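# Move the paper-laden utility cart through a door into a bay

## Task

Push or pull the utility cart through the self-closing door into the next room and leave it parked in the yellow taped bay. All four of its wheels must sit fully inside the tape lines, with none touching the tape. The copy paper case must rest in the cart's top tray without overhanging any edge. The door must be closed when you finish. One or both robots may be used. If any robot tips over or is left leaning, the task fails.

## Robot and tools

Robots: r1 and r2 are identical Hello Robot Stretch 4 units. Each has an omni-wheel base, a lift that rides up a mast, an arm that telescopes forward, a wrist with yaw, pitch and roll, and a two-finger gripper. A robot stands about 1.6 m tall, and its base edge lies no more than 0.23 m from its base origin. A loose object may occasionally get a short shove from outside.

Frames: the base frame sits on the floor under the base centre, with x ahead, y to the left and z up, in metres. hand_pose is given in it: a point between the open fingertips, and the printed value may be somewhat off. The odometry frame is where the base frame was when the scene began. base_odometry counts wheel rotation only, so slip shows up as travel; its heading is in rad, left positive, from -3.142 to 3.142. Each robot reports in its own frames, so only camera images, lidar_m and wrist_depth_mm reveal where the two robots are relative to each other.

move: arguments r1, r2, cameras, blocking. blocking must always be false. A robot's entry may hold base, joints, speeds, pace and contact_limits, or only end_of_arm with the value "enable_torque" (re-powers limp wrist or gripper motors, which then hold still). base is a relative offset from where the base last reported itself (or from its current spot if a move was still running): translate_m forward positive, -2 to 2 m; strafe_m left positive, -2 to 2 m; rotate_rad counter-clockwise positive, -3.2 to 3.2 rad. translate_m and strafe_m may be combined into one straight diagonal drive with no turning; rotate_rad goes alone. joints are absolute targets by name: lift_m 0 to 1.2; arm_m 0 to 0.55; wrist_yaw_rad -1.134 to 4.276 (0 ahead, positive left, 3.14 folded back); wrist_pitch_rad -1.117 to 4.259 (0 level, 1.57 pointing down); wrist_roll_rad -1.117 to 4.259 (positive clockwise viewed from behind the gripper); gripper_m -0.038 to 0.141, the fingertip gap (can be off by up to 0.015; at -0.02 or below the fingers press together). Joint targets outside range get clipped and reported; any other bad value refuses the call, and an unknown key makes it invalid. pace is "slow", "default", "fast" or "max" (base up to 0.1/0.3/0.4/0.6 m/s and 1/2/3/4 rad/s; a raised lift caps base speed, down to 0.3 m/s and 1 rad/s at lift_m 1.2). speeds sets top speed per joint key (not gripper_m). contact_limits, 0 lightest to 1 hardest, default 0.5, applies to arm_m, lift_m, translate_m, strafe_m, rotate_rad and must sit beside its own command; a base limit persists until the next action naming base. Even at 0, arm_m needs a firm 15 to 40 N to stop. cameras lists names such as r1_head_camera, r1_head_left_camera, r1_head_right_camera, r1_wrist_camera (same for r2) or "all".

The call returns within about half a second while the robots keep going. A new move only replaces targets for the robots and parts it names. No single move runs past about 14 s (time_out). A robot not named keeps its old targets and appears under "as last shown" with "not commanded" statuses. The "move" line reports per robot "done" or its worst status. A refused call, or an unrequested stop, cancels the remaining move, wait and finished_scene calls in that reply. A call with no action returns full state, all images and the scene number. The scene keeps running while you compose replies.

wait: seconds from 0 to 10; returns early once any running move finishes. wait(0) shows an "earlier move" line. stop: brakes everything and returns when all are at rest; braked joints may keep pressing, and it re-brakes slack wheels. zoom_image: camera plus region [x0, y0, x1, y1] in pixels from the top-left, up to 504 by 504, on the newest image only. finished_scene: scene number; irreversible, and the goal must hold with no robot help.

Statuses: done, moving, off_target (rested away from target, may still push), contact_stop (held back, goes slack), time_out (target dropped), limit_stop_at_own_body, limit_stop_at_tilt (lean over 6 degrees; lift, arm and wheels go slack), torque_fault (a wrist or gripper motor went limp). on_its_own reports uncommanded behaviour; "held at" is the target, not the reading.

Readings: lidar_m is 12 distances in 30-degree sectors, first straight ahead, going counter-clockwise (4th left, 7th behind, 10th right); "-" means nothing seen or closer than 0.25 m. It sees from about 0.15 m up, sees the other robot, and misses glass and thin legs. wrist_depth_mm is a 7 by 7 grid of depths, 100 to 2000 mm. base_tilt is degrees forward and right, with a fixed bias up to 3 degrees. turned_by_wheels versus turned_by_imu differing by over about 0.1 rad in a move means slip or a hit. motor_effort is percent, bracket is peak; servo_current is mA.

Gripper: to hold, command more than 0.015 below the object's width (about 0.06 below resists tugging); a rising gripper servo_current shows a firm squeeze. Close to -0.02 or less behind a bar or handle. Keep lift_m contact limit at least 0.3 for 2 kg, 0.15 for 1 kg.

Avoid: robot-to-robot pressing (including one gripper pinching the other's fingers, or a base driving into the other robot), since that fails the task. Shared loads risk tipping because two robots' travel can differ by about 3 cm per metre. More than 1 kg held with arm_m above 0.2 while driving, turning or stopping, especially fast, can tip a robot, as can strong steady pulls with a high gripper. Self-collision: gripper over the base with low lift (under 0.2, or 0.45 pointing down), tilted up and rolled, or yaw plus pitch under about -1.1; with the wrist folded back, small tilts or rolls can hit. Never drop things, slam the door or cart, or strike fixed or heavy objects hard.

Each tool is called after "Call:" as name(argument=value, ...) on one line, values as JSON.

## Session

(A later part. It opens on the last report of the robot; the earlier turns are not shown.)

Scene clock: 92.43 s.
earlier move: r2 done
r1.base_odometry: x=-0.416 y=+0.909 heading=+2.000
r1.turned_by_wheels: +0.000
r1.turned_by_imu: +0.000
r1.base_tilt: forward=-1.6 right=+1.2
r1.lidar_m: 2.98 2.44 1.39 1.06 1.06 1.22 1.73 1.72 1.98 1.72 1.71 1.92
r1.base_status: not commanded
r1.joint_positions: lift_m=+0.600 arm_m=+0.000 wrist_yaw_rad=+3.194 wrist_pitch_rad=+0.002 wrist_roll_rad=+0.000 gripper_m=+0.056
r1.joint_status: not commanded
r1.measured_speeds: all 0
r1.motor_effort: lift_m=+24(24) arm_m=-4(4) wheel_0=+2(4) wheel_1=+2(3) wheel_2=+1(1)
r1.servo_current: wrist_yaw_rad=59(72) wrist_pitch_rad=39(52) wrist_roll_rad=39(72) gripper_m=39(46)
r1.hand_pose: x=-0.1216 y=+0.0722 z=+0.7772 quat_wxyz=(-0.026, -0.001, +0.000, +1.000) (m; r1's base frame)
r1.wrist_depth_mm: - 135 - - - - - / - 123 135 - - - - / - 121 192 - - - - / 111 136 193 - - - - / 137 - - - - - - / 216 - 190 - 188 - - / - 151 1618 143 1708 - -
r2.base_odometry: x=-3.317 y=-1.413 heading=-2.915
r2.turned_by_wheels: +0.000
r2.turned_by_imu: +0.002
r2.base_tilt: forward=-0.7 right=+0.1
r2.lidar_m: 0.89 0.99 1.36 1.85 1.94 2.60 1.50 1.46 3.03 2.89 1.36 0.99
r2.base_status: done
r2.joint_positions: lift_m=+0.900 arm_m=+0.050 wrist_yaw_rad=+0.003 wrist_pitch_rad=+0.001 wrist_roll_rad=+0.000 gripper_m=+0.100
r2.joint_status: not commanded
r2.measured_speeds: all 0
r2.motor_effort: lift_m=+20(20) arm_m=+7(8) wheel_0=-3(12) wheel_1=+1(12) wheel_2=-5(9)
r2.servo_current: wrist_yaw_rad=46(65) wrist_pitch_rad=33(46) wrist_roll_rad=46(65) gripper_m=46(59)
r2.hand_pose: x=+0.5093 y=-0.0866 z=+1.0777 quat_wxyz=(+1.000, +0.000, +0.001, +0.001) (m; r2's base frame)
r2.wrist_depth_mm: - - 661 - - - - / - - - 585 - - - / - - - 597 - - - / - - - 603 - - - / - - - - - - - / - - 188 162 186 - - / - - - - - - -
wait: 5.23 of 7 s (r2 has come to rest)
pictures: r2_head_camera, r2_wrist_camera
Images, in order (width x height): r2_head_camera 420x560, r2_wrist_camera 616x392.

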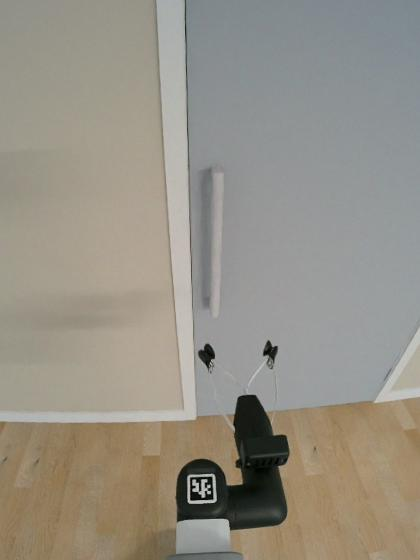

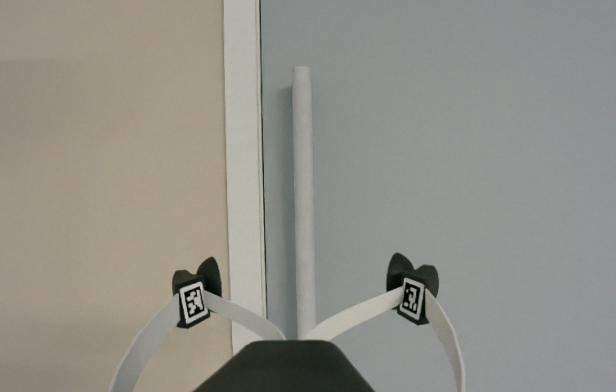

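Call:
move(blocking=false, r2={"base":{"translate_m":0.33},"contact_limits":{"translate_m":0.2}})

Call:
wait(seconds=3, cameras=["r2_wrist_camera"])

Call:
move(blocking=false, r2={"base":{"translate_m":0.1},"pace":"slow","contact_limits":{"translate_m":0.15}})

Call:
wait(seconds=2.5)

Call:
move(blocking=false, r2={"joints":{"gripper_m":-0.02}})

Call:
wait(seconds=2, cameras=["r2_wrist_camera","r2_head_camera"])

Scene clock: 101.47 s.
move: r2 moving
r1: as last shown
r1.lidar_m: 2.98 2.46 1.38 1.06 1.05 1.19 1.72 1.72 1.98 1.69 1.71 1.94
r1.motor_effort: lift_m=+24(24) arm_m=-4(4) wheel_0=+3(3) wheel_1=+2(2) wheel_2=+1(1)
r1.servo_current: wrist_yaw_rad=46(65) wrist_pitch_rad=39(46) wrist_roll_rad=46(65) gripper_m=46(46)
r1.wrist_depth_mm: - 135 - - - - - / - 123 135 - - - - / - 121 191 - - - - / 110 136 195 - - - - / 137 - - - - - - / 216 - 190 - 187 - - / - 151 1661 143 1708 - -
r2.base_odometry: x=-3.348 y=-1.420 heading=-2.915
r2.turned_by_wheels: +0.000
r2.turned_by_imu: +0.001
r2.base_tilt: forward=-0.7 right=+0.1
r2.lidar_m: 0.84 0.98 1.30 1.87 1.94 2.59 1.54 1.49 3.02 2.89 1.36 0.98
r2.base_status: translate_m moving
r2.joint_positions: lift_m=+0.900 arm_m=+0.050 wrist_yaw_rad=+0.003 wrist_pitch_rad=+0.001 wrist_roll_rad=+0.000 gripper_m=+0.100
r2.joint_status: not commanded
r2.measured_speeds: translate_m=+0.122 strafe_m=-0.001 rotate_rad=+0.003 lift_m=+0.000 arm_m=+0.000 wrist_yaw_rad=+0.000 wrist_pitch_rad=+0.000 wrist_roll_rad=+0.000
r2.motor_effort: lift_m=+20(20) arm_m=+7(8) wheel_0=+11(11) wheel_1=+8(10) wheel_2=-13(13)
r2.servo_current: wrist_yaw_rad=52(59) wrist_pitch_rad=46(46) wrist_roll_rad=59(59) gripper_m=46(52)
r2.contact_limits: translate_m 0.2
r2.hand_pose: x=+0.5093 y=-0.0866 z=+1.0777 quat_wxyz=(+1.000, +0.000, +0.001, +0.001) (m; r2's base frame)
r2.wrist_depth_mm: - - - - - - - / - - - 574 - - - / - - 647 569 - - - / - - 647 580 - - - / - - 640 574 - - - / - - 189 580 185 - - / - - - - - - -
pictures: none

Scene clock: 103.57 s.
earlier move: r2 done
r1.base_odometry: x=-0.416 y=+0.909 heading=+2.000
r1.turned_by_wheels: +0.000
r1.turned_by_imu: +0.000
r1.base_tilt: forward=-1.6 right=+1.3
r1.lidar_m: 2.99 2.46 1.42 1.08 1.06 1.21 1.73 1.73 1.96 1.71 1.70 1.88
r1.base_status: not commanded
r1.joint_positions: lift_m=+0.600 arm_m=+0.000 wrist_yaw_rad=+3.194 wrist_pitch_rad=+0.002 wrist_roll_rad=+0.000 gripper_m=+0.056
r1.joint_status: not commanded
r1.measured_speeds: all 0
r1.motor_effort: lift_m=+24(24) arm_m=-4(4) wheel_0=+3(3) wheel_1=+2(2) wheel_2=+1(1)
r1.servo_current: wrist_yaw_rad=65(72) wrist_pitch_rad=39(52) wrist_roll_rad=46(72) gripper_m=39(52)
r1.hand_pose: x=-0.1216 y=+0.0722 z=+0.7772 quat_wxyz=(-0.026, -0.001, +0.000, +1.000) (m; r1's base frame)
r1.wrist_depth_mm: - 135 - - - - - / - 123 135 - - - - / - 121 192 - - - - / 111 136 194 - - - - / 137 - - - - - - / 216 - 190 - 188 - - / - 151 1661 143 1661 - -
r2.base_odometry: x=-3.638 y=-1.487 heading=-2.915
r2.turned_by_wheels: +0.000
r2.turned_by_imu: +0.001
r2.base_tilt: forward=-0.7 right=+0.1
r2.lidar_m: 0.55 0.65 0.89 1.87 1.94 2.63 1.81 1.75 3.02 2.65 0.93 0.65
r2.base_status: done
r2.joint_positions: lift_m=+0.900 arm_m=+0.050 wrist_yaw_rad=+0.003 wrist_pitch_rad=+0.001 wrist_roll_rad=+0.000 gripper_m=+0.100
r2.joint_status: not commanded
r2.measured_speeds: all 0
r2.motor_effort: lift_m=+20(20) arm_m=+7(8) wheel_0=+4(13) wheel_1=+3(10) wheel_2=-2(14)
r2.servo_current: wrist_yaw_rad=46(59) wrist_pitch_rad=33(52) wrist_roll_rad=46(59) gripper_m=52(65)
r2.contact_limits: translate_m 0.2
r2.hand_pose: x=+0.5093 y=-0.0867 z=+1.0777 quat_wxyz=(+1.000, +0.000, +0.001, +0.001) (m; r2's base frame)
r2.wrist_depth_mm: 349 345 343 343 342 340 340 / 349 345 345 345 343 340 340 / 353 349 349 347 345 345 343 / 355 353 351 349 347 347 343 / 357 355 351 274 349 351 347 / 359 359 196 276 196 351 349 / 362 359 353 - 353 353 351
wait: 2.10 of 3 s (r2 has come to rest)
pictures: r2_wrist_camera
Images, in order (width x height): r2_wrist_camera 616x392.

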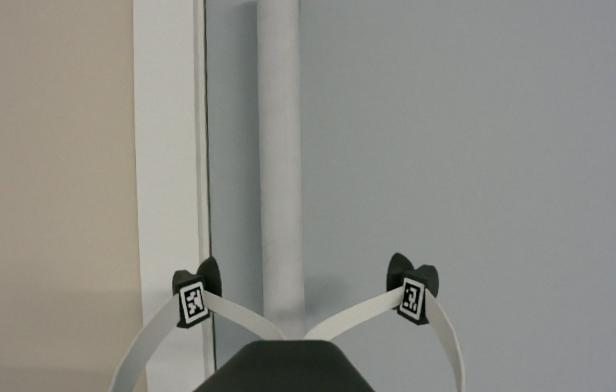

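Scene clock: 104.07 s.
move: r2 moving
r1: as last shown
r1.lidar_m: 2.97 2.45 1.40 1.07 1.06 1.20 1.70 1.74 1.94 1.68 1.70 1.92
r1.motor_effort: lift_m=+24(24) arm_m=-4(4) wheel_0=+2(3) wheel_1=+2(3) wheel_2=+1(1)
r1.servo_current: wrist_yaw_rad=52(59) wrist_pitch_rad=46(52) wrist_roll_rad=13(65) gripper_m=39(46)
r1.wrist_depth_mm: - 135 - - - - - / - 123 135 - - - - / - 121 191 - - - - / 110 136 194 - - - - / 137 - - - - - - / 216 - 190 - 187 - - / - 151 1618 143 1708 - -
r2.base_odometry: x=-3.651 y=-1.490 heading=-2.914
r2.turned_by_wheels: +0.000
r2.turned_by_imu: +0.000
r2.base_tilt: forward=-0.7 right=+0.0
r2.lidar_m: 0.52 0.64 0.88 1.87 1.94 2.62 1.84 1.78 3.03 2.57 0.90 0.65
r2.base_status: translate_m moving
r2.joint_positions: lift_m=+0.900 arm_m=+0.050 wrist_yaw_rad=+0.003 wrist_pitch_rad=+0.001 wrist_roll_rad=+0.000 gripper_m=+0.100
r2.joint_status: not commanded
r2.measured_speeds: translate_m=+0.049 strafe_m=+0.000 rotate_rad=+0.002 lift_m=+0.000 arm_m=+0.000 wrist_yaw_rad=+0.000 wrist_pitch_rad=+0.000 wrist_roll_rad=+0.000
r2.motor_effort: lift_m=+20(20) arm_m=+7(8) wheel_0=+3(8) wheel_1=+5(6) wheel_2=-10(10)
r2.servo_current: wrist_yaw_rad=52(59) wrist_pitch_rad=33(46) wrist_roll_rad=52(52) gripper_m=52(59)
r2.contact_limits: translate_m 0.15
r2.hand_pose: x=+0.5093 y=-0.0867 z=+1.0777 quat_wxyz=(+1.000, +0.000, +0.001, +0.001) (m; r2's base frame)
r2.wrist_depth_mm: 338 324 334 330 330 330 327 / 340 325 336 334 332 332 330 / 342 329 338 336 334 334 332 / 345 329 342 338 336 338 334 / 345 345 343 342 340 338 334 / 349 347 196 264 196 340 336 / 351 347 334 - 343 340 342
pictures: none

Scene clock: 105.83 s.
earlier move: r2 done
r1.base_odometry: x=-0.416 y=+0.909 heading=+2.000
r1.turned_by_wheels: +0.000
r1.turned_by_imu: +0.000
r1.base_tilt: forward=-1.6 right=+1.3
r1.lidar_m: 2.99 2.40 1.40 1.06 1.07 1.19 1.71 1.73 1.93 1.70 1.68 1.92
r1.base_status: not commanded
r1.joint_positions: lift_m=+0.600 arm_m=+0.000 wrist_yaw_rad=+3.194 wrist_pitch_rad=+0.002 wrist_roll_rad=+0.000 gripper_m=+0.056
r1.joint_status: not commanded
r1.measured_speeds: all 0
r1.motor_effort: lift_m=+24(24) arm_m=-4(4) wheel_0=+3(3) wheel_1=+2(3) wheel_2=+1(1)
r1.servo_current: wrist_yaw_rad=39(72) wrist_pitch_rad=46(52) wrist_roll_rad=59(65) gripper_m=52(52)
r1.hand_pose: x=-0.1216 y=+0.0722 z=+0.7772 quat_wxyz=(-0.026, -0.001, +0.000, +1.000) (m; r1's base frame)
r1.wrist_depth_mm: - 135 - - - - - / - 123 135 - - - - / - 121 192 - - - - / 110 136 195 - - - - / 136 - - - - - - / 216 - 190 - 187 - - / - 151 1576 143 1661 - -
r2.base_odometry: x=-3.736 y=-1.509 heading=-2.914
r2.turned_by_wheels: +0.000
r2.turned_by_imu: +0.000
r2.base_tilt: forward=-0.7 right=+0.0
r2.lidar_m: 0.46 0.53 0.74 1.85 1.94 2.62 1.91 1.86 2.99 2.22 0.78 0.55
r2.base_status: done
r2.joint_positions: lift_m=+0.900 arm_m=+0.050 wrist_yaw_rad=+0.003 wrist_pitch_rad=+0.001 wrist_roll_rad=+0.000 gripper_m=+0.100
r2.joint_status: not commanded
r2.measured_speeds: all 0
r2.motor_effort: lift_m=+20(20) arm_m=+8(8) wheel_0=+4(8) wheel_1=+5(8) wheel_2=-6(11)
r2.servo_current: wrist_yaw_rad=52(59) wrist_pitch_rad=39(46) wrist_roll_rad=52(59) gripper_m=52(59)
r2.contact_limits: translate_m 0.15
r2.hand_pose: x=+0.5093 y=-0.0867 z=+1.0777 quat_wxyz=(+1.000, +0.000, +0.001, +0.001) (m; r2's base frame)
r2.wrist_depth_mm: 250 237 249 246 245 246 - / 251 239 249 248 247 246 244 / 253 239 251 250 247 247 245 / 255 241 253 250 250 249 247 / 256 242 226 252 251 251 248 / 258 244 187 255 196 251 250 / 259 245 258 - 254 253 252
wait: 1.77 of 2.5 s (r2 has come to rest)
pictures: none

Scene clock: 106.33 s.
move: r2 moving
r1: as last shown
r1.lidar_m: 3.00 2.41 1.41 1.05 1.04 1.21 1.73 1.73 1.96 1.72 1.68 1.92
r1.motor_effort: lift_m=+24(24) arm_m=-4(4) wheel_0=+3(3) wheel_1=+2(2) wheel_2=+1(1)
r1.servo_current: wrist_yaw_rad=59(65) wrist_pitch_rad=39(52) wrist_roll_rad=59(65) gripper_m=46(46)
r1.wrist_depth_mm: - 135 - - - - - / - 123 135 - - - - / - 121 191 - - - - / 110 136 193 - - - - / 137 - - - - - - / 216 - 190 - 187 - - / - 151 1618 143 1708 - -
r2.base_odometry: x=-3.736 y=-1.509 heading=-2.914
r2.turned_by_wheels: +0.000
r2.turned_by_imu: +0.000
r2.base_tilt: forward=-0.7 right=+0.1
r2.lidar_m: 0.45 0.55 0.71 1.85 1.96 2.65 1.92 1.87 3.00 2.27 0.78 0.56
r2.base_status: not commanded
r2.joint_positions: lift_m=+0.900 arm_m=+0.050 wrist_yaw_rad=+0.003 wrist_pitch_rad=+0.001 wrist_roll_rad=+0.000 gripper_m=+0.083
r2.joint_status: gripper_m moving
r2.measured_speeds: all 0
r2.motor_effort: lift_m=+20(20) arm_m=+7(8) wheel_0=+4(5) wheel_1=+6(6) wheel_2=-6(6)
r2.servo_current: wrist_yaw_rad=46(65) wrist_pitch_rad=46(46) wrist_roll_rad=46(59) gripper_m=117(117)
r2.contact_limits: translate_m 0.15
r2.hand_pose: x=+0.5093 y=-0.0867 z=+1.0777 quat_wxyz=(+1.000, +0.000, +0.001, +0.001) (m; r2's base frame)
r2.wrist_depth_mm: 249 236 249 246 245 244 243 / 251 237 249 247 247 245 245 / 253 239 250 249 248 246 246 / 254 242 253 251 250 249 247 / 257 242 253 253 251 250 250 / 258 244 188 254 193 252 250 / 259 245 258 - 254 253 250
pictures: none

Scene clock: 107.77 s.
earlier move: r2 done
r1.base_odometry: x=-0.416 y=+0.909 heading=+2.000
r1.turned_by_wheels: +0.000
r1.turned_by_imu: +0.000
r1.base_tilt: forward=-1.6 right=+1.3
r1.lidar_m: 2.99 2.41 1.41 1.05 1.05 1.21 1.73 1.72 1.93 1.68 1.71 1.90
r1.base_status: not commanded
r1.joint_positions: lift_m=+0.600 arm_m=+0.000 wrist_yaw_rad=+3.194 wrist_pitch_rad=+0.002 wrist_roll_rad=+0.000 gripper_m=+0.056
r1.joint_status: not commanded
r1.measured_speeds: all 0
r1.motor_effort: lift_m=+24(24) arm_m=-4(4) wheel_0=+2(4) wheel_1=+2(2) wheel_2=+1(1)
r1.servo_current: wrist_yaw_rad=39(65) wrist_pitch_rad=46(52) wrist_roll_rad=52(65) gripper_m=39(46)
r1.hand_pose: x=-0.1216 y=+0.0722 z=+0.7772 quat_wxyz=(-0.026, -0.001, +0.000, +1.000) (m; r1's base frame)
r1.wrist_depth_mm: - 135 - - - - - / - 123 135 - - - - / - 121 193 - - - - / 110 136 193 - - - - / 137 - - - - - - / 217 - 190 - 187 - - / - 151 1661 143 1661 - -
r2.base_odometry: x=-3.736 y=-1.509 heading=-2.913
r2.turned_by_wheels: +0.001
r2.turned_by_imu: +0.002
r2.base_tilt: forward=-0.6 right=+0.0
r2.lidar_m: 0.44 0.52 0.75 1.85 1.93 2.65 1.89 1.87 3.03 2.24 0.78 0.52
r2.base_status: not commanded
r2.joint_positions: lift_m=+0.900 arm_m=+0.050 wrist_yaw_rad=+0.015 wrist_pitch_rad=+0.001 wrist_roll_rad=+0.000 gripper_m=-0.018
r2.joint_status: all done
r2.measured_speeds: all 0
r2.motor_effort: lift_m=+20(20) arm_m=-3(8) wheel_0=+6(7) wheel_1=+5(6) wheel_2=+7(7)
r2.servo_current: wrist_yaw_rad=98(98) wrist_pitch_rad=39(46) wrist_roll_rad=39(59) gripper_m=111(189)
r2.contact_limits: translate_m 0.15
r2.hand_pose: x=+0.5106 y=-0.0831 z=+1.0777 quat_wxyz=(+1.000, +0.000, +0.001, +0.007) (m; r2's base frame)
r2.wrist_depth_mm: 253 236 246 167 238 234 231 / 255 238 247 164 240 236 232 / 256 238 249 167 241 236 234 / 258 240 249 168 242 237 236 / 259 241 251 169 244 239 237 / 260 243 186 171 242 241 238 / 262 245 254 - 246 242 239
wait: 1.43 of 2 s (r2 has come to rest)
pictures: r2_head_camera, r2_wrist_camera
Images, in order (width x height): r2_head_camera 420x560, r2_wrist_camera 616x392.

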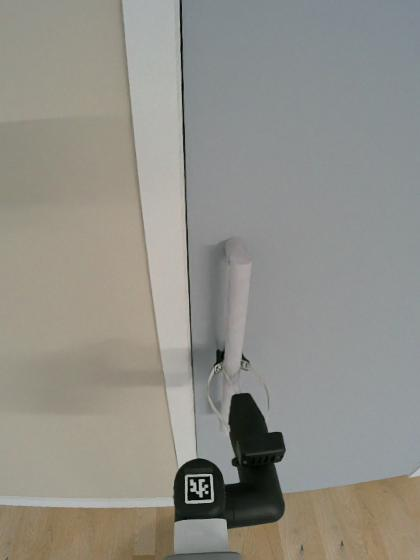

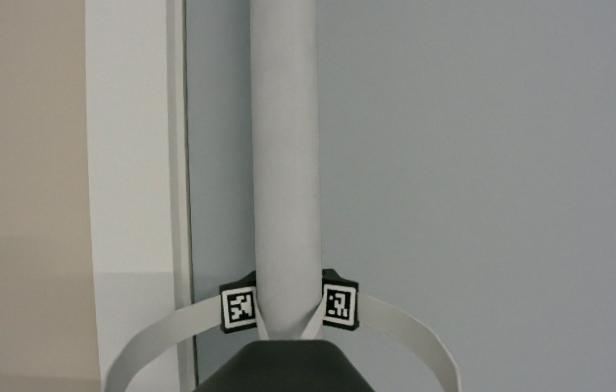

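Call:
move(blocking=false, r2={"base":{"translate_m":-0.25,"strafe_m":-0.12},"joints":{"wrist_yaw_rad":0.26},"speeds":{"wrist_yaw_rad":0.26},"contact_limits":{"translate_m":0.6}})

Call:
wait(seconds=1.5)

Call:
wait(seconds=1)

Call:
move(blocking=false, r2={"base":{"translate_m":-0.191,"strafe_m":-0.178},"joints":{"wrist_yaw_rad":0.54},"speeds":{"wrist_yaw_rad":0.26},"contact_limits":{"translate_m":0.6}})

Call:
wait(seconds=1.5)

Call:
wait(seconds=1)

Call:
move(blocking=false, r2={"base":{"translate_m":-0.139,"strafe_m":-0.22},"joints":{"wrist_yaw_rad":0.8},"speeds":{"wrist_yaw_rad":0.26},"contact_limits":{"translate_m":0.6}})

Call:
wait(seconds=1.5)

Call:
wait(seconds=1, cameras=["r2_wrist_camera","r2_head_camera","r2_head_left_camera"])

Scene clock: 116.13 s.
move: r2 moving
r1: as last shown
r1.lidar_m: 2.96 2.44 1.42 1.06 1.07 1.19 1.72 1.72 1.95 1.70 1.69 1.92
r1.motor_effort: lift_m=+24(24) arm_m=-4(4) wheel_0=+3(3) wheel_1=+2(2) wheel_2=+1(1)
r1.servo_current: wrist_yaw_rad=65(65) wrist_pitch_rad=39(52) wrist_roll_rad=46(72) gripper_m=39(46)
r1.wrist_depth_mm: - 135 - - - - - / - 123 135 - - - - / - 121 191 - - - - / 111 135 194 - - - - / 137 - - - - - - / 216 - 190 - 188 - - / - 151 1661 143 1708 - -
r2.base_odometry: x=-3.709 y=-1.488 heading=-2.913
r2.turned_by_wheels: +0.000
r2.turned_by_imu: +0.001
r2.base_tilt: forward=-0.6 right=+0.1
r2.lidar_m: 0.44 0.58 0.79 1.88 1.94 2.62 1.83 1.81 3.00 2.36 0.80 0.57
r2.base_status: translate_m moving; strafe_m moving
r2.joint_positions: lift_m=+0.900 arm_m=+0.050 wrist_yaw_rad=+0.117 wrist_pitch_rad=+0.001 wrist_roll_rad=+0.000 gripper_m=-0.018
r2.joint_status: wrist_yaw_rad moving
r2.measured_speeds: translate_m=-0.123 strafe_m=-0.059 rotate_rad=-0.001 lift_m=+0.000 arm_m=+0.000 wrist_yaw_rad=+0.248 wrist_pitch_rad=+0.000 wrist_roll_rad=+0.000
r2.motor_effort: lift_m=+20(20) arm_m=-4(4) wheel_0=-5(5) wheel_1=-12(13) wheel_2=+25(26)
r2.servo_current: wrist_yaw_rad=59(98) wrist_pitch_rad=46(46) wrist_roll_rad=46(59) gripper_m=117(124)
r2.contact_limits: translate_m 0.6
r2.hand_pose: x=+0.5175 y=-0.0531 z=+1.0777 quat_wxyz=(+0.998, +0.000, +0.001, +0.059) (m; r2's base frame)
r2.wrist_depth_mm: 294 270 250 164 236 229 224 / 296 271 252 167 236 229 226 / 300 273 254 166 238 232 227 / 300 273 256 169 240 232 228 / 304 291 257 169 241 233 229 / 304 293 187 169 184 235 231 / 307 297 272 - 243 235 232
pictures: none

Scene clock: 117.63 s.
earlier move: r2 moving
r1.base_odometry: x=-0.416 y=+0.909 heading=+2.000
r1.turned_by_wheels: +0.000
r1.turned_by_imu: +0.000
r1.base_tilt: forward=-1.6 right=+1.3
r1.lidar_m: 2.97 2.42 1.55 1.05 1.05 1.21 1.73 1.69 1.95 1.70 1.69 1.90
r1.base_status: not commanded
r1.joint_positions: lift_m=+0.600 arm_m=+0.000 wrist_yaw_rad=+3.194 wrist_pitch_rad=+0.002 wrist_roll_rad=+0.000 gripper_m=+0.056
r1.joint_status: not commanded
r1.measured_speeds: all 0
r1.motor_effort: lift_m=+24(24) arm_m=-4(4) wheel_0=+3(3) wheel_1=+2(2) wheel_2=+1(1)
r1.servo_current: wrist_yaw_rad=39(65) wrist_pitch_rad=46(52) wrist_roll_rad=46(72) gripper_m=39(52)
r1.hand_pose: x=-0.1216 y=+0.0722 z=+0.7772 quat_wxyz=(-0.026, -0.001, +0.000, +1.000) (m; r1's base frame)
r1.wrist_depth_mm: - 135 - - - - - / - 123 135 - - - - / - 121 191 - - - - / 110 136 194 - - - - / 136 - - - - - - / 216 - 190 - 187 - - / - 152 1618 143 1708 - -
r2.base_odometry: x=-3.520 y=-1.336 heading=-2.911
r2.turned_by_wheels: +0.001
r2.turned_by_imu: +0.004
r2.base_tilt: forward=-0.7 right=+0.1
r2.lidar_m: 0.46 0.81 1.12 1.97 2.06 2.80 1.60 1.62 2.89 2.77 1.08 0.62
r2.base_status: translate_m moving; strafe_m moving
r2.joint_positions: lift_m=+0.900 arm_m=+0.050 wrist_yaw_rad=+0.275 wrist_pitch_rad=+0.001 wrist_roll_rad=+0.000 gripper_m=-0.019
r2.joint_status: all done
r2.measured_speeds: translate_m=-0.003 strafe_m=-0.002 rotate_rad=+0.002 lift_m=+0.000 arm_m=+0.000 wrist_yaw_rad=+0.003 wrist_pitch_rad=+0.000 wrist_roll_rad=+0.000
r2.motor_effort: lift_m=+20(20) arm_m=-4(4) wheel_0=+6(10) wheel_1=-3(16) wheel_2=+18(26)
r2.servo_current: wrist_yaw_rad=91(98) wrist_pitch_rad=46(46) wrist_roll_rad=46(59) gripper_m=117(124)
r2.contact_limits: translate_m 0.6
r2.hand_pose: x=+0.5222 y=-0.0060 z=+1.0777 quat_wxyz=(+0.991, +0.000, +0.001, +0.137) (m; r2's base frame)
r2.wrist_depth_mm: - - 246 167 238 234 231 / - - 247 164 238 235 232 / - - 248 167 241 237 233 / - - 251 168 242 237 236 / - - 253 169 244 239 236 / - - 183 170 242 240 237 / - - 256 - 245 240 239
wait: 1.50 s; no rest
pictures: none

Scene clock: 117.93 s.
earlier move: r2 done
r1.base_odometry: x=-0.416 y=+0.909 heading=+2.000
r1.turned_by_wheels: +0.000
r1.turned_by_imu: +0.000
r1.base_tilt: forward=-1.6 right=+1.3
r1.lidar_m: 2.97 2.44 1.56 1.04 1.06 1.21 1.71 1.72 1.96 1.71 1.69 1.93
r1.base_status: not commanded
r1.joint_positions: lift_m=+0.600 arm_m=+0.000 wrist_yaw_rad=+3.194 wrist_pitch_rad=+0.002 wrist_roll_rad=+0.000 gripper_m=+0.056
r1.joint_status: not commanded
r1.measured_speeds: all 0
r1.motor_effort: lift_m=+24(24) arm_m=-4(4) wheel_0=+3(3) wheel_1=+2(2) wheel_2=+1(1)
r1.servo_current: wrist_yaw_rad=65(65) wrist_pitch_rad=39(52) wrist_roll_rad=52(72) gripper_m=39(52)
r1.hand_pose: x=-0.1216 y=+0.0722 z=+0.7772 quat_wxyz=(-0.026, -0.001, +0.000, +1.000) (m; r1's base frame)
r1.wrist_depth_mm: - 135 - - - - - / - 123 135 - - - - / - 121 193 - - - - / 111 135 194 - - - - / 137 - - - - - - / 216 - 190 - 187 - - / - 151 1576 143 1708 - -
r2.base_odometry: x=-3.520 y=-1.336 heading=-2.911
r2.turned_by_wheels: +0.000
r2.turned_by_imu: +0.000
r2.base_tilt: forward=-0.7 right=+0.0
r2.lidar_m: 0.45 0.79 1.08 1.97 2.04 2.82 1.59 1.59 2.89 2.76 1.07 0.59
r2.base_status: done
r2.joint_positions: lift_m=+0.900 arm_m=+0.050 wrist_yaw_rad=+0.275 wrist_pitch_rad=+0.001 wrist_roll_rad=+0.000 gripper_m=-0.019
r2.joint_status: all done
r2.measured_speeds: all 0
r2.motor_effort: lift_m=+20(20) arm_m=-4(4) wheel_0=+7(10) wheel_1=-2(16) wheel_2=+17(26)
r2.servo_current: wrist_yaw_rad=78(98) wrist_pitch_rad=46(46) wrist_roll_rad=52(59) gripper_m=111(124)
r2.contact_limits: translate_m 0.6
r2.hand_pose: x=+0.5222 y=-0.0058 z=+1.0777 quat_wxyz=(+0.991, +0.000, +0.001, +0.137) (m; r2's base frame)
r2.wrist_depth_mm: - - 247 167 239 234 230 / - - 248 164 240 235 233 / - - 250 167 241 237 233 / - - 251 169 242 237 236 / - - 252 169 243 239 236 / - - 185 170 243 240 236 / - - 256 - 246 240 238
wait: 0.30 of 1 s (r2 has come to rest)
pictures: none

Scene clock: 118.43 s.
move: r2 moving
r1: as last shown
r1.lidar_m: 2.99 2.44 1.57 1.04 1.06 1.21 1.72 1.73 1.96 1.71 1.71 1.91
r1.motor_effort: lift_m=+24(24) arm_m=-4(4) wheel_0=+3(3) wheel_1=+2(3) wheel_2=+1(1)
r1.servo_current: wrist_yaw_rad=52(65) wrist_pitch_rad=39(52) wrist_roll_rad=46(65) gripper_m=46(46)
r1.wrist_depth_mm: - 135 - - - - - / - 123 135 - - - - / - 121 191 - - - - / 110 136 195 - - - - / 137 - - - - - - / 216 - 190 - 187 - - / - 151 1618 142 1661 - -
r2.base_odometry: x=-3.502 y=-1.309 heading=-2.910
r2.turned_by_wheels: +0.001
r2.turned_by_imu: +0.003
r2.base_tilt: forward=-0.6 right=+0.0
r2.lidar_m: 0.45 0.83 1.15 2.00 2.05 2.81 1.58 1.58 2.85 2.73 1.15 0.63
r2.base_status: translate_m moving; strafe_m moving
r2.joint_positions: lift_m=+0.900 arm_m=+0.050 wrist_yaw_rad=+0.376 wrist_pitch_rad=+0.001 wrist_roll_rad=+0.000 gripper_m=-0.019
r2.joint_status: wrist_yaw_rad moving
r2.measured_speeds: translate_m=-0.093 strafe_m=-0.085 rotate_rad=-0.004 lift_m=+0.000 arm_m=+0.000 wrist_yaw_rad=+0.241 wrist_pitch_rad=+0.000 wrist_roll_rad=+0.000
r2.motor_effort: lift_m=+20(20) arm_m=-3(4) wheel_0=+4(14) wheel_1=-14(14) wheel_2=+26(27)
r2.servo_current: wrist_yaw_rad=85(85) wrist_pitch_rad=46(46) wrist_roll_rad=46(59) gripper_m=111(117)
r2.contact_limits: translate_m 0.6
r2.hand_pose: x=+0.5213 y=+0.0246 z=+1.0777 quat_wxyz=(+0.982, +0.000, +0.001, +0.187) (m; r2's base frame)
r2.wrist_depth_mm: - - 249 164 236 229 224 / - - 251 167 236 229 224 / - - 253 166 238 231 226 / - - 254 168 240 233 227 / - - 255 169 242 233 229 / - - 185 169 183 235 230 / - 135 - - 244 234 231
pictures: none

Scene clock: 119.93 s.
earlier move: r2 moving
r1.base_odometry: x=-0.416 y=+0.909 heading=+2.000
r1.turned_by_wheels: +0.000
r1.turned_by_imu: +0.000
r1.base_tilt: forward=-1.6 right=+1.3
r1.lidar_m: 2.98 2.41 1.55 1.07 1.06 1.21 1.71 1.73 1.95 1.70 1.71 1.92
r1.base_status: not commanded
r1.joint_positions: lift_m=+0.600 arm_m=+0.000 wrist_yaw_rad=+3.194 wrist_pitch_rad=+0.002 wrist_roll_rad=+0.000 gripper_m=+0.056
r1.joint_status: not commanded
r1.measured_speeds: all 0
r1.motor_effort: lift_m=+24(24) arm_m=-4(4) wheel_0=+2(3) wheel_1=+2(3) wheel_2=+1(1)
r1.servo_current: wrist_yaw_rad=65(65) wrist_pitch_rad=39(52) wrist_roll_rad=52(65) gripper_m=39(46)
r1.hand_pose: x=-0.1216 y=+0.0722 z=+0.7772 quat_wxyz=(-0.026, -0.001, +0.000, +1.000) (m; r1's base frame)
r1.wrist_depth_mm: - 135 - - - - - / - 123 135 - - - - / - 121 191 - - - - / 111 136 195 - - - - / 137 - - - - - - / 216 - 191 - 187 - - / - 151 1661 143 1708 - -
r2.base_odometry: x=-3.375 y=-1.119 heading=-2.908
r2.turned_by_wheels: +0.002
r2.turned_by_imu: +0.004
r2.base_tilt: forward=-0.7 right=+0.0
r2.lidar_m: 0.43 0.51 1.38 2.17 2.24 3.07 1.36 1.64 2.70 2.59 1.39 0.71
r2.base_status: translate_m moving; strafe_m moving
r2.joint_positions: lift_m=+0.900 arm_m=+0.050 wrist_yaw_rad=+0.558 wrist_pitch_rad=+0.001 wrist_roll_rad=+0.000 gripper_m=-0.019
r2.joint_status: all done
r2.measured_speeds: translate_m=-0.001 strafe_m=-0.002 rotate_rad=+0.001 lift_m=+0.000 arm_m=+0.000 wrist_yaw_rad=+0.001 wrist_pitch_rad=+0.000 wrist_roll_rad=+0.000
r2.motor_effort: lift_m=+20(20) arm_m=-4(4) wheel_0=+18(20) wheel_1=-2(16) wheel_2=+17(27)
r2.servo_current: wrist_yaw_rad=91(104) wrist_pitch_rad=46(46) wrist_roll_rad=52(65) gripper_m=111(117)
r2.contact_limits: translate_m 0.6
r2.hand_pose: x=+0.5119 y=+0.0784 z=+1.0777 quat_wxyz=(+0.961, +0.000, +0.001, +0.275) (m; r2's base frame)
r2.wrist_depth_mm: - - 249 171 235 228 221 / 1756 - 251 165 236 228 222 / 1756 - 252 171 236 229 224 / - - 254 170 238 230 225 / 1808 - 255 171 241 232 227 / 1808 - 182 171 238 233 229 / - - 257 - 240 232 229
wait: 1.50 s; no rest
pictures: none

Scene clock: 120.23 s.
earlier move: r2 done
r1.base_odometry: x=-0.416 y=+0.909 heading=+2.000
r1.turned_by_wheels: +0.000
r1.turned_by_imu: +0.000
r1.base_tilt: forward=-1.6 right=+1.3
r1.lidar_m: 2.97 2.43 1.56 1.06 1.06 1.22 1.74 1.72 1.98 1.70 1.68 1.92
r1.base_status: not commanded
r1.joint_positions: lift_m=+0.600 arm_m=+0.000 wrist_yaw_rad=+3.194 wrist_pitch_rad=+0.002 wrist_roll_rad=+0.000 gripper_m=+0.056
r1.joint_status: not commanded
r1.measured_speeds: all 0
r1.motor_effort: lift_m=+24(24) arm_m=-4(4) wheel_0=+3(3) wheel_1=+2(3) wheel_2=+1(1)
r1.servo_current: wrist_yaw_rad=46(65) wrist_pitch_rad=39(52) wrist_roll_rad=52(65) gripper_m=39(52)
r1.hand_pose: x=-0.1216 y=+0.0722 z=+0.7772 quat_wxyz=(-0.026, -0.001, +0.000, +1.000) (m; r1's base frame)
r1.wrist_depth_mm: - 135 - - - - - / - 124 135 - - - - / - 121 192 - - - - / 111 135 194 - - - - / 137 - - - - - - / 216 - 191 - 188 - - / - 151 1618 143 1756 - -
r2.base_odometry: x=-3.375 y=-1.119 heading=-2.908
r2.turned_by_wheels: +0.000
r2.turned_by_imu: +0.002
r2.base_tilt: forward=-0.7 right=+0.0
r2.lidar_m: 0.45 0.52 1.37 2.16 2.24 3.08 1.35 1.65 2.71 2.57 1.41 0.73
r2.base_status: done
r2.joint_positions: lift_m=+0.900 arm_m=+0.050 wrist_yaw_rad=+0.558 wrist_pitch_rad=+0.001 wrist_roll_rad=+0.000 gripper_m=-0.019
r2.joint_status: all done
r2.measured_speeds: all 0
r2.motor_effort: lift_m=+20(20) arm_m=-4(4) wheel_0=+19(20) wheel_1=+0(16) wheel_2=+17(27)
r2.servo_current: wrist_yaw_rad=104(104) wrist_pitch_rad=46(52) wrist_roll_rad=52(65) gripper_m=111(117)
r2.contact_limits: translate_m 0.6
r2.hand_pose: x=+0.5119 y=+0.0785 z=+1.0777 quat_wxyz=(+0.961, +0.000, +0.001, +0.275) (m; r2's base frame)
r2.wrist_depth_mm: - - 248 169 235 227 221 / 1756 - 252 165 236 228 224 / 1708 - 251 170 237 229 224 / - - 253 170 237 230 225 / 1756 - 255 170 240 233 228 / 1756 - 181 181 238 234 228 / - - 258 - 241 232 229
wait: 0.30 of 1 s (r2 has come to rest)
pictures: none

Scene clock: 120.73 s.
move: r2 moving
r1: as last shown
r1.lidar_m: 2.97 2.42 1.58 1.07 1.07 1.20 1.72 1.73 1.96 1.72 1.69 1.91
r1.motor_effort: lift_m=+24(24) arm_m=-4(4) wheel_0=+3(3) wheel_1=+2(2) wheel_2=+1(1)
r1.servo_current: wrist_yaw_rad=52(52) wrist_pitch_rad=46(52) wrist_roll_rad=39(59) gripper_m=39(46)
r1.wrist_depth_mm: - 135 - - - - - / - 124 135 - - - - / - 121 191 - - - - / 110 136 195 - - - - / 137 - - - - - - / 216 - 190 - 188 - - / - 151 1618 143 1708 - -
r2.base_odometry: x=-3.365 y=-1.089 heading=-2.907
r2.turned_by_wheels: +0.001
r2.turned_by_imu: +0.018
r2.base_tilt: forward=-0.6 right=+0.0
r2.lidar_m: 0.43 0.49 1.40 2.18 2.29 3.15 1.37 1.89 2.65 2.55 1.35 0.70
r2.base_status: translate_m moving; strafe_m moving
r2.joint_positions: lift_m=+0.900 arm_m=+0.050 wrist_yaw_rad=+0.656 wrist_pitch_rad=+0.001 wrist_roll_rad=+0.000 gripper_m=-0.019
r2.joint_status: wrist_yaw_rad moving
r2.measured_speeds: translate_m=-0.065 strafe_m=-0.107 rotate_rad=-0.006 lift_m=+0.000 arm_m=+0.000 wrist_yaw_rad=+0.245 wrist_pitch_rad=+0.000 wrist_roll_rad=+0.000
r2.motor_effort: lift_m=+20(20) arm_m=-4(4) wheel_0=+16(21) wheel_1=-16(16) wheel_2=+22(25)
r2.servo_current: wrist_yaw_rad=20(111) wrist_pitch_rad=39(46) wrist_roll_rad=33(52) gripper_m=117(117)
r2.contact_limits: translate_m 0.6
r2.hand_pose: x=+0.5028 y=+0.1065 z=+1.0777 quat_wxyz=(+0.947, +0.000, +0.000, +0.322) (m; r2's base frame)
r2.wrist_depth_mm: - - 253 164 232 221 213 / - - 253 167 233 223 214 / 1863 - 254 166 234 225 216 / 1863 - 257 169 235 225 217 / 1921 - 258 167 236 225 220 / - - 185 168 184 225 219 / - 137 - - 237 224 220
pictures: none

Scene clock: 122.23 s.
earlier move: r2 moving
r1.base_odometry: x=-0.416 y=+0.909 heading=+2.000
r1.turned_by_wheels: +0.000
r1.turned_by_imu: +0.000
r1.base_tilt: forward=-1.6 right=+1.3
r1.lidar_m: 2.97 2.41 1.58 1.04 1.05 1.22 1.72 1.71 1.97 1.72 1.69 1.94
r1.base_status: not commanded
r1.joint_positions: lift_m=+0.600 arm_m=+0.000 wrist_yaw_rad=+3.194 wrist_pitch_rad=+0.002 wrist_roll_rad=+0.000 gripper_m=+0.056
r1.joint_status: not commanded
r1.measured_speeds: all 0
r1.motor_effort: lift_m=+24(24) arm_m=-4(4) wheel_0=+2(3) wheel_1=+2(3) wheel_2=+1(1)
r1.servo_current: wrist_yaw_rad=46(65) wrist_pitch_rad=46(52) wrist_roll_rad=39(65) gripper_m=46(46)
r1.hand_pose: x=-0.1216 y=+0.0722 z=+0.7772 quat_wxyz=(-0.026, -0.001, +0.000, +1.000) (m; r1's base frame)
r1.wrist_depth_mm: - 135 - - - - - / - 123 135 - - - - / - 121 191 - - - - / 111 136 194 - - - - / 137 - - - - - - / 216 - 190 - 187 - - / - 151 1661 143 1708 - -
r2.base_odometry: x=-3.291 y=-0.874 heading=-2.905
r2.turned_by_wheels: +0.002
r2.turned_by_imu: +0.025
r2.base_tilt: forward=-0.7 right=+0.0
r2.lidar_m: 0.55 0.42 1.64 2.38 2.51 3.52 1.23 3.27 2.45 2.36 1.51 0.84
r2.base_status: translate_m moving; strafe_m moving
r2.joint_positions: lift_m=+0.900 arm_m=+0.050 wrist_yaw_rad=+0.826 wrist_pitch_rad=+0.001 wrist_roll_rad=+0.000 gripper_m=-0.019
r2.joint_status: wrist_yaw_rad off_target (ended at +0.826, target +0.800)
r2.measured_speeds: translate_m=-0.009 strafe_m=-0.009 rotate_rad=-0.001 lift_m=+0.000 arm_m=+0.000 wrist_yaw_rad=+0.000 wrist_pitch_rad=+0.000 wrist_roll_rad=+0.000
r2.motor_effort: lift_m=+20(20) arm_m=-4(4) wheel_0=+29(31) wheel_1=+5(16) wheel_2=+16(25)
r2.servo_current: wrist_yaw_rad=169(169) wrist_pitch_rad=39(46) wrist_roll_rad=39(59) gripper_m=111(117)
r2.contact_limits: translate_m 0.6
r2.hand_pose: x=+0.4807 y=+0.1527 z=+1.0777 quat_wxyz=(+0.916, +0.000, +0.000, +0.401) (m; r2's base frame)
r2.wrist_depth_mm: - - 255 232 224 214 205 / - - 256 236 228 216 - / - - 257 236 229 217 208 / - - 258 237 231 217 209 / - - 260 204 232 219 211 / - - 178 170 229 220 211 / - - - - 230 218 212
wait: 1.50 s; no rest
pictures: none

Scene clock: 122.57 s.
earlier move: r2 done
r1.base_odometry: x=-0.416 y=+0.909 heading=+2.000
r1.turned_by_wheels: +0.000
r1.turned_by_imu: +0.000
r1.base_tilt: forward=-1.5 right=+1.2
r1.lidar_m: 2.96 2.43 1.53 1.06 1.06 1.20 1.73 1.72 1.96 1.72 1.70 1.93
r1.base_status: not commanded
r1.joint_positions: lift_m=+0.600 arm_m=+0.000 wrist_yaw_rad=+3.194 wrist_pitch_rad=+0.002 wrist_roll_rad=+0.000 gripper_m=+0.056
r1.joint_status: not commanded
r1.measured_speeds: all 0
r1.motor_effort: lift_m=+24(24) arm_m=-4(4) wheel_0=+3(3) wheel_1=+2(3) wheel_2=+1(1)
r1.servo_current: wrist_yaw_rad=46(65) wrist_pitch_rad=46(52) wrist_roll_rad=65(72) gripper_m=46(46)
r1.hand_pose: x=-0.1216 y=+0.0722 z=+0.7772 quat_wxyz=(-0.026, -0.001, +0.000, +1.000) (m; r1's base frame)
r1.wrist_depth_mm: - 135 - - - - - / - 124 135 - - - - / - 121 191 - - - - / 110 136 195 - - - - / 137 - - - - - - / 216 - 190 - 187 - - / - 151 1661 143 1708 - -
r2.base_odometry: x=-3.291 y=-0.874 heading=-2.905
r2.turned_by_wheels: +0.000
r2.turned_by_imu: +0.026
r2.base_tilt: forward=-0.7 right=+0.0
r2.lidar_m: 0.53 0.42 1.65 2.38 2.51 1.44 1.25 3.15 2.42 2.36 1.45 0.84
r2.base_status: done
r2.joint_positions: lift_m=+0.900 arm_m=+0.050 wrist_yaw_rad=+0.826 wrist_pitch_rad=+0.001 wrist_roll_rad=+0.000 gripper_m=-0.019
r2.joint_status: wrist_yaw_rad off_target (ended at +0.826, target +0.800)
r2.measured_speeds: all 0
r2.on_its_own: wrist_yaw_rad is at rest, and its servo_current (163 mA) is outside its rest range (0 to 104 mA)
r2.motor_effort: lift_m=+20(20) arm_m=-4(4) wheel_0=+26(31) wheel_1=+3(16) wheel_2=+12(25)
r2.servo_current: wrist_yaw_rad=163(176) wrist_pitch_rad=46(46) wrist_roll_rad=59(59) gripper_m=111(117)
r2.contact_limits: translate_m 0.6
r2.hand_pose: x=+0.4807 y=+0.1527 z=+1.0777 quat_wxyz=(+0.916, +0.000, +0.000, +0.401) (m; r2's base frame)
r2.wrist_depth_mm: - - 256 232 224 211 202 / - - 259 167 227 213 - / - - 260 236 228 214 204 / - - 263 178 229 215 207 / - - 264 175 230 216 207 / - - 185 168 228 218 208 / - - - - 230 214 210
wait: 0.33 of 1 s (r2 has come to rest)
pictures: r2_head_camera, r2_head_left_camera, r2_wrist_camera
Images, in order (width x height): r2_head_camera 420x560, r2_head_left_camera 420x672, r2_wrist_camera 616x392.

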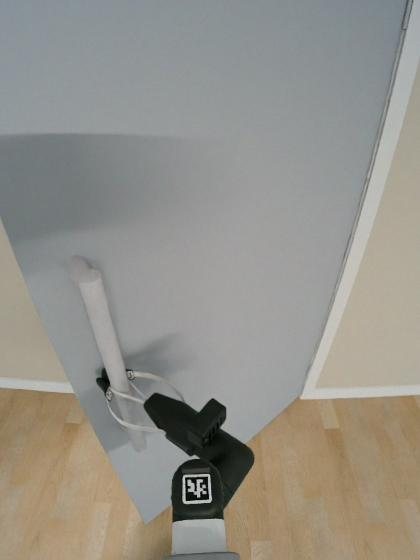

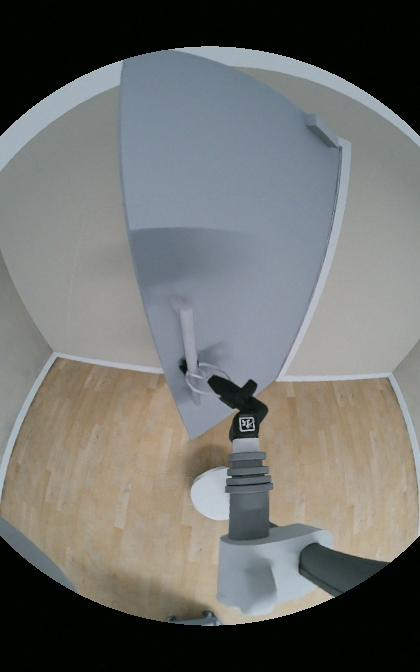

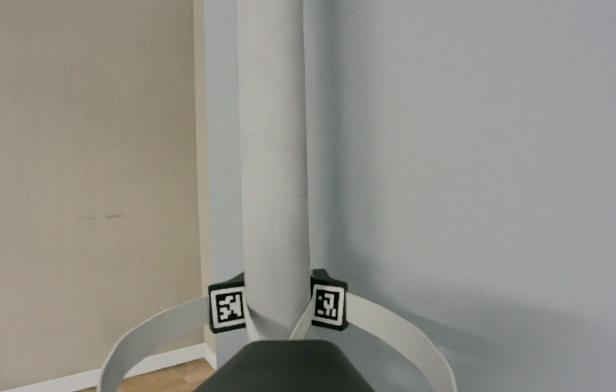

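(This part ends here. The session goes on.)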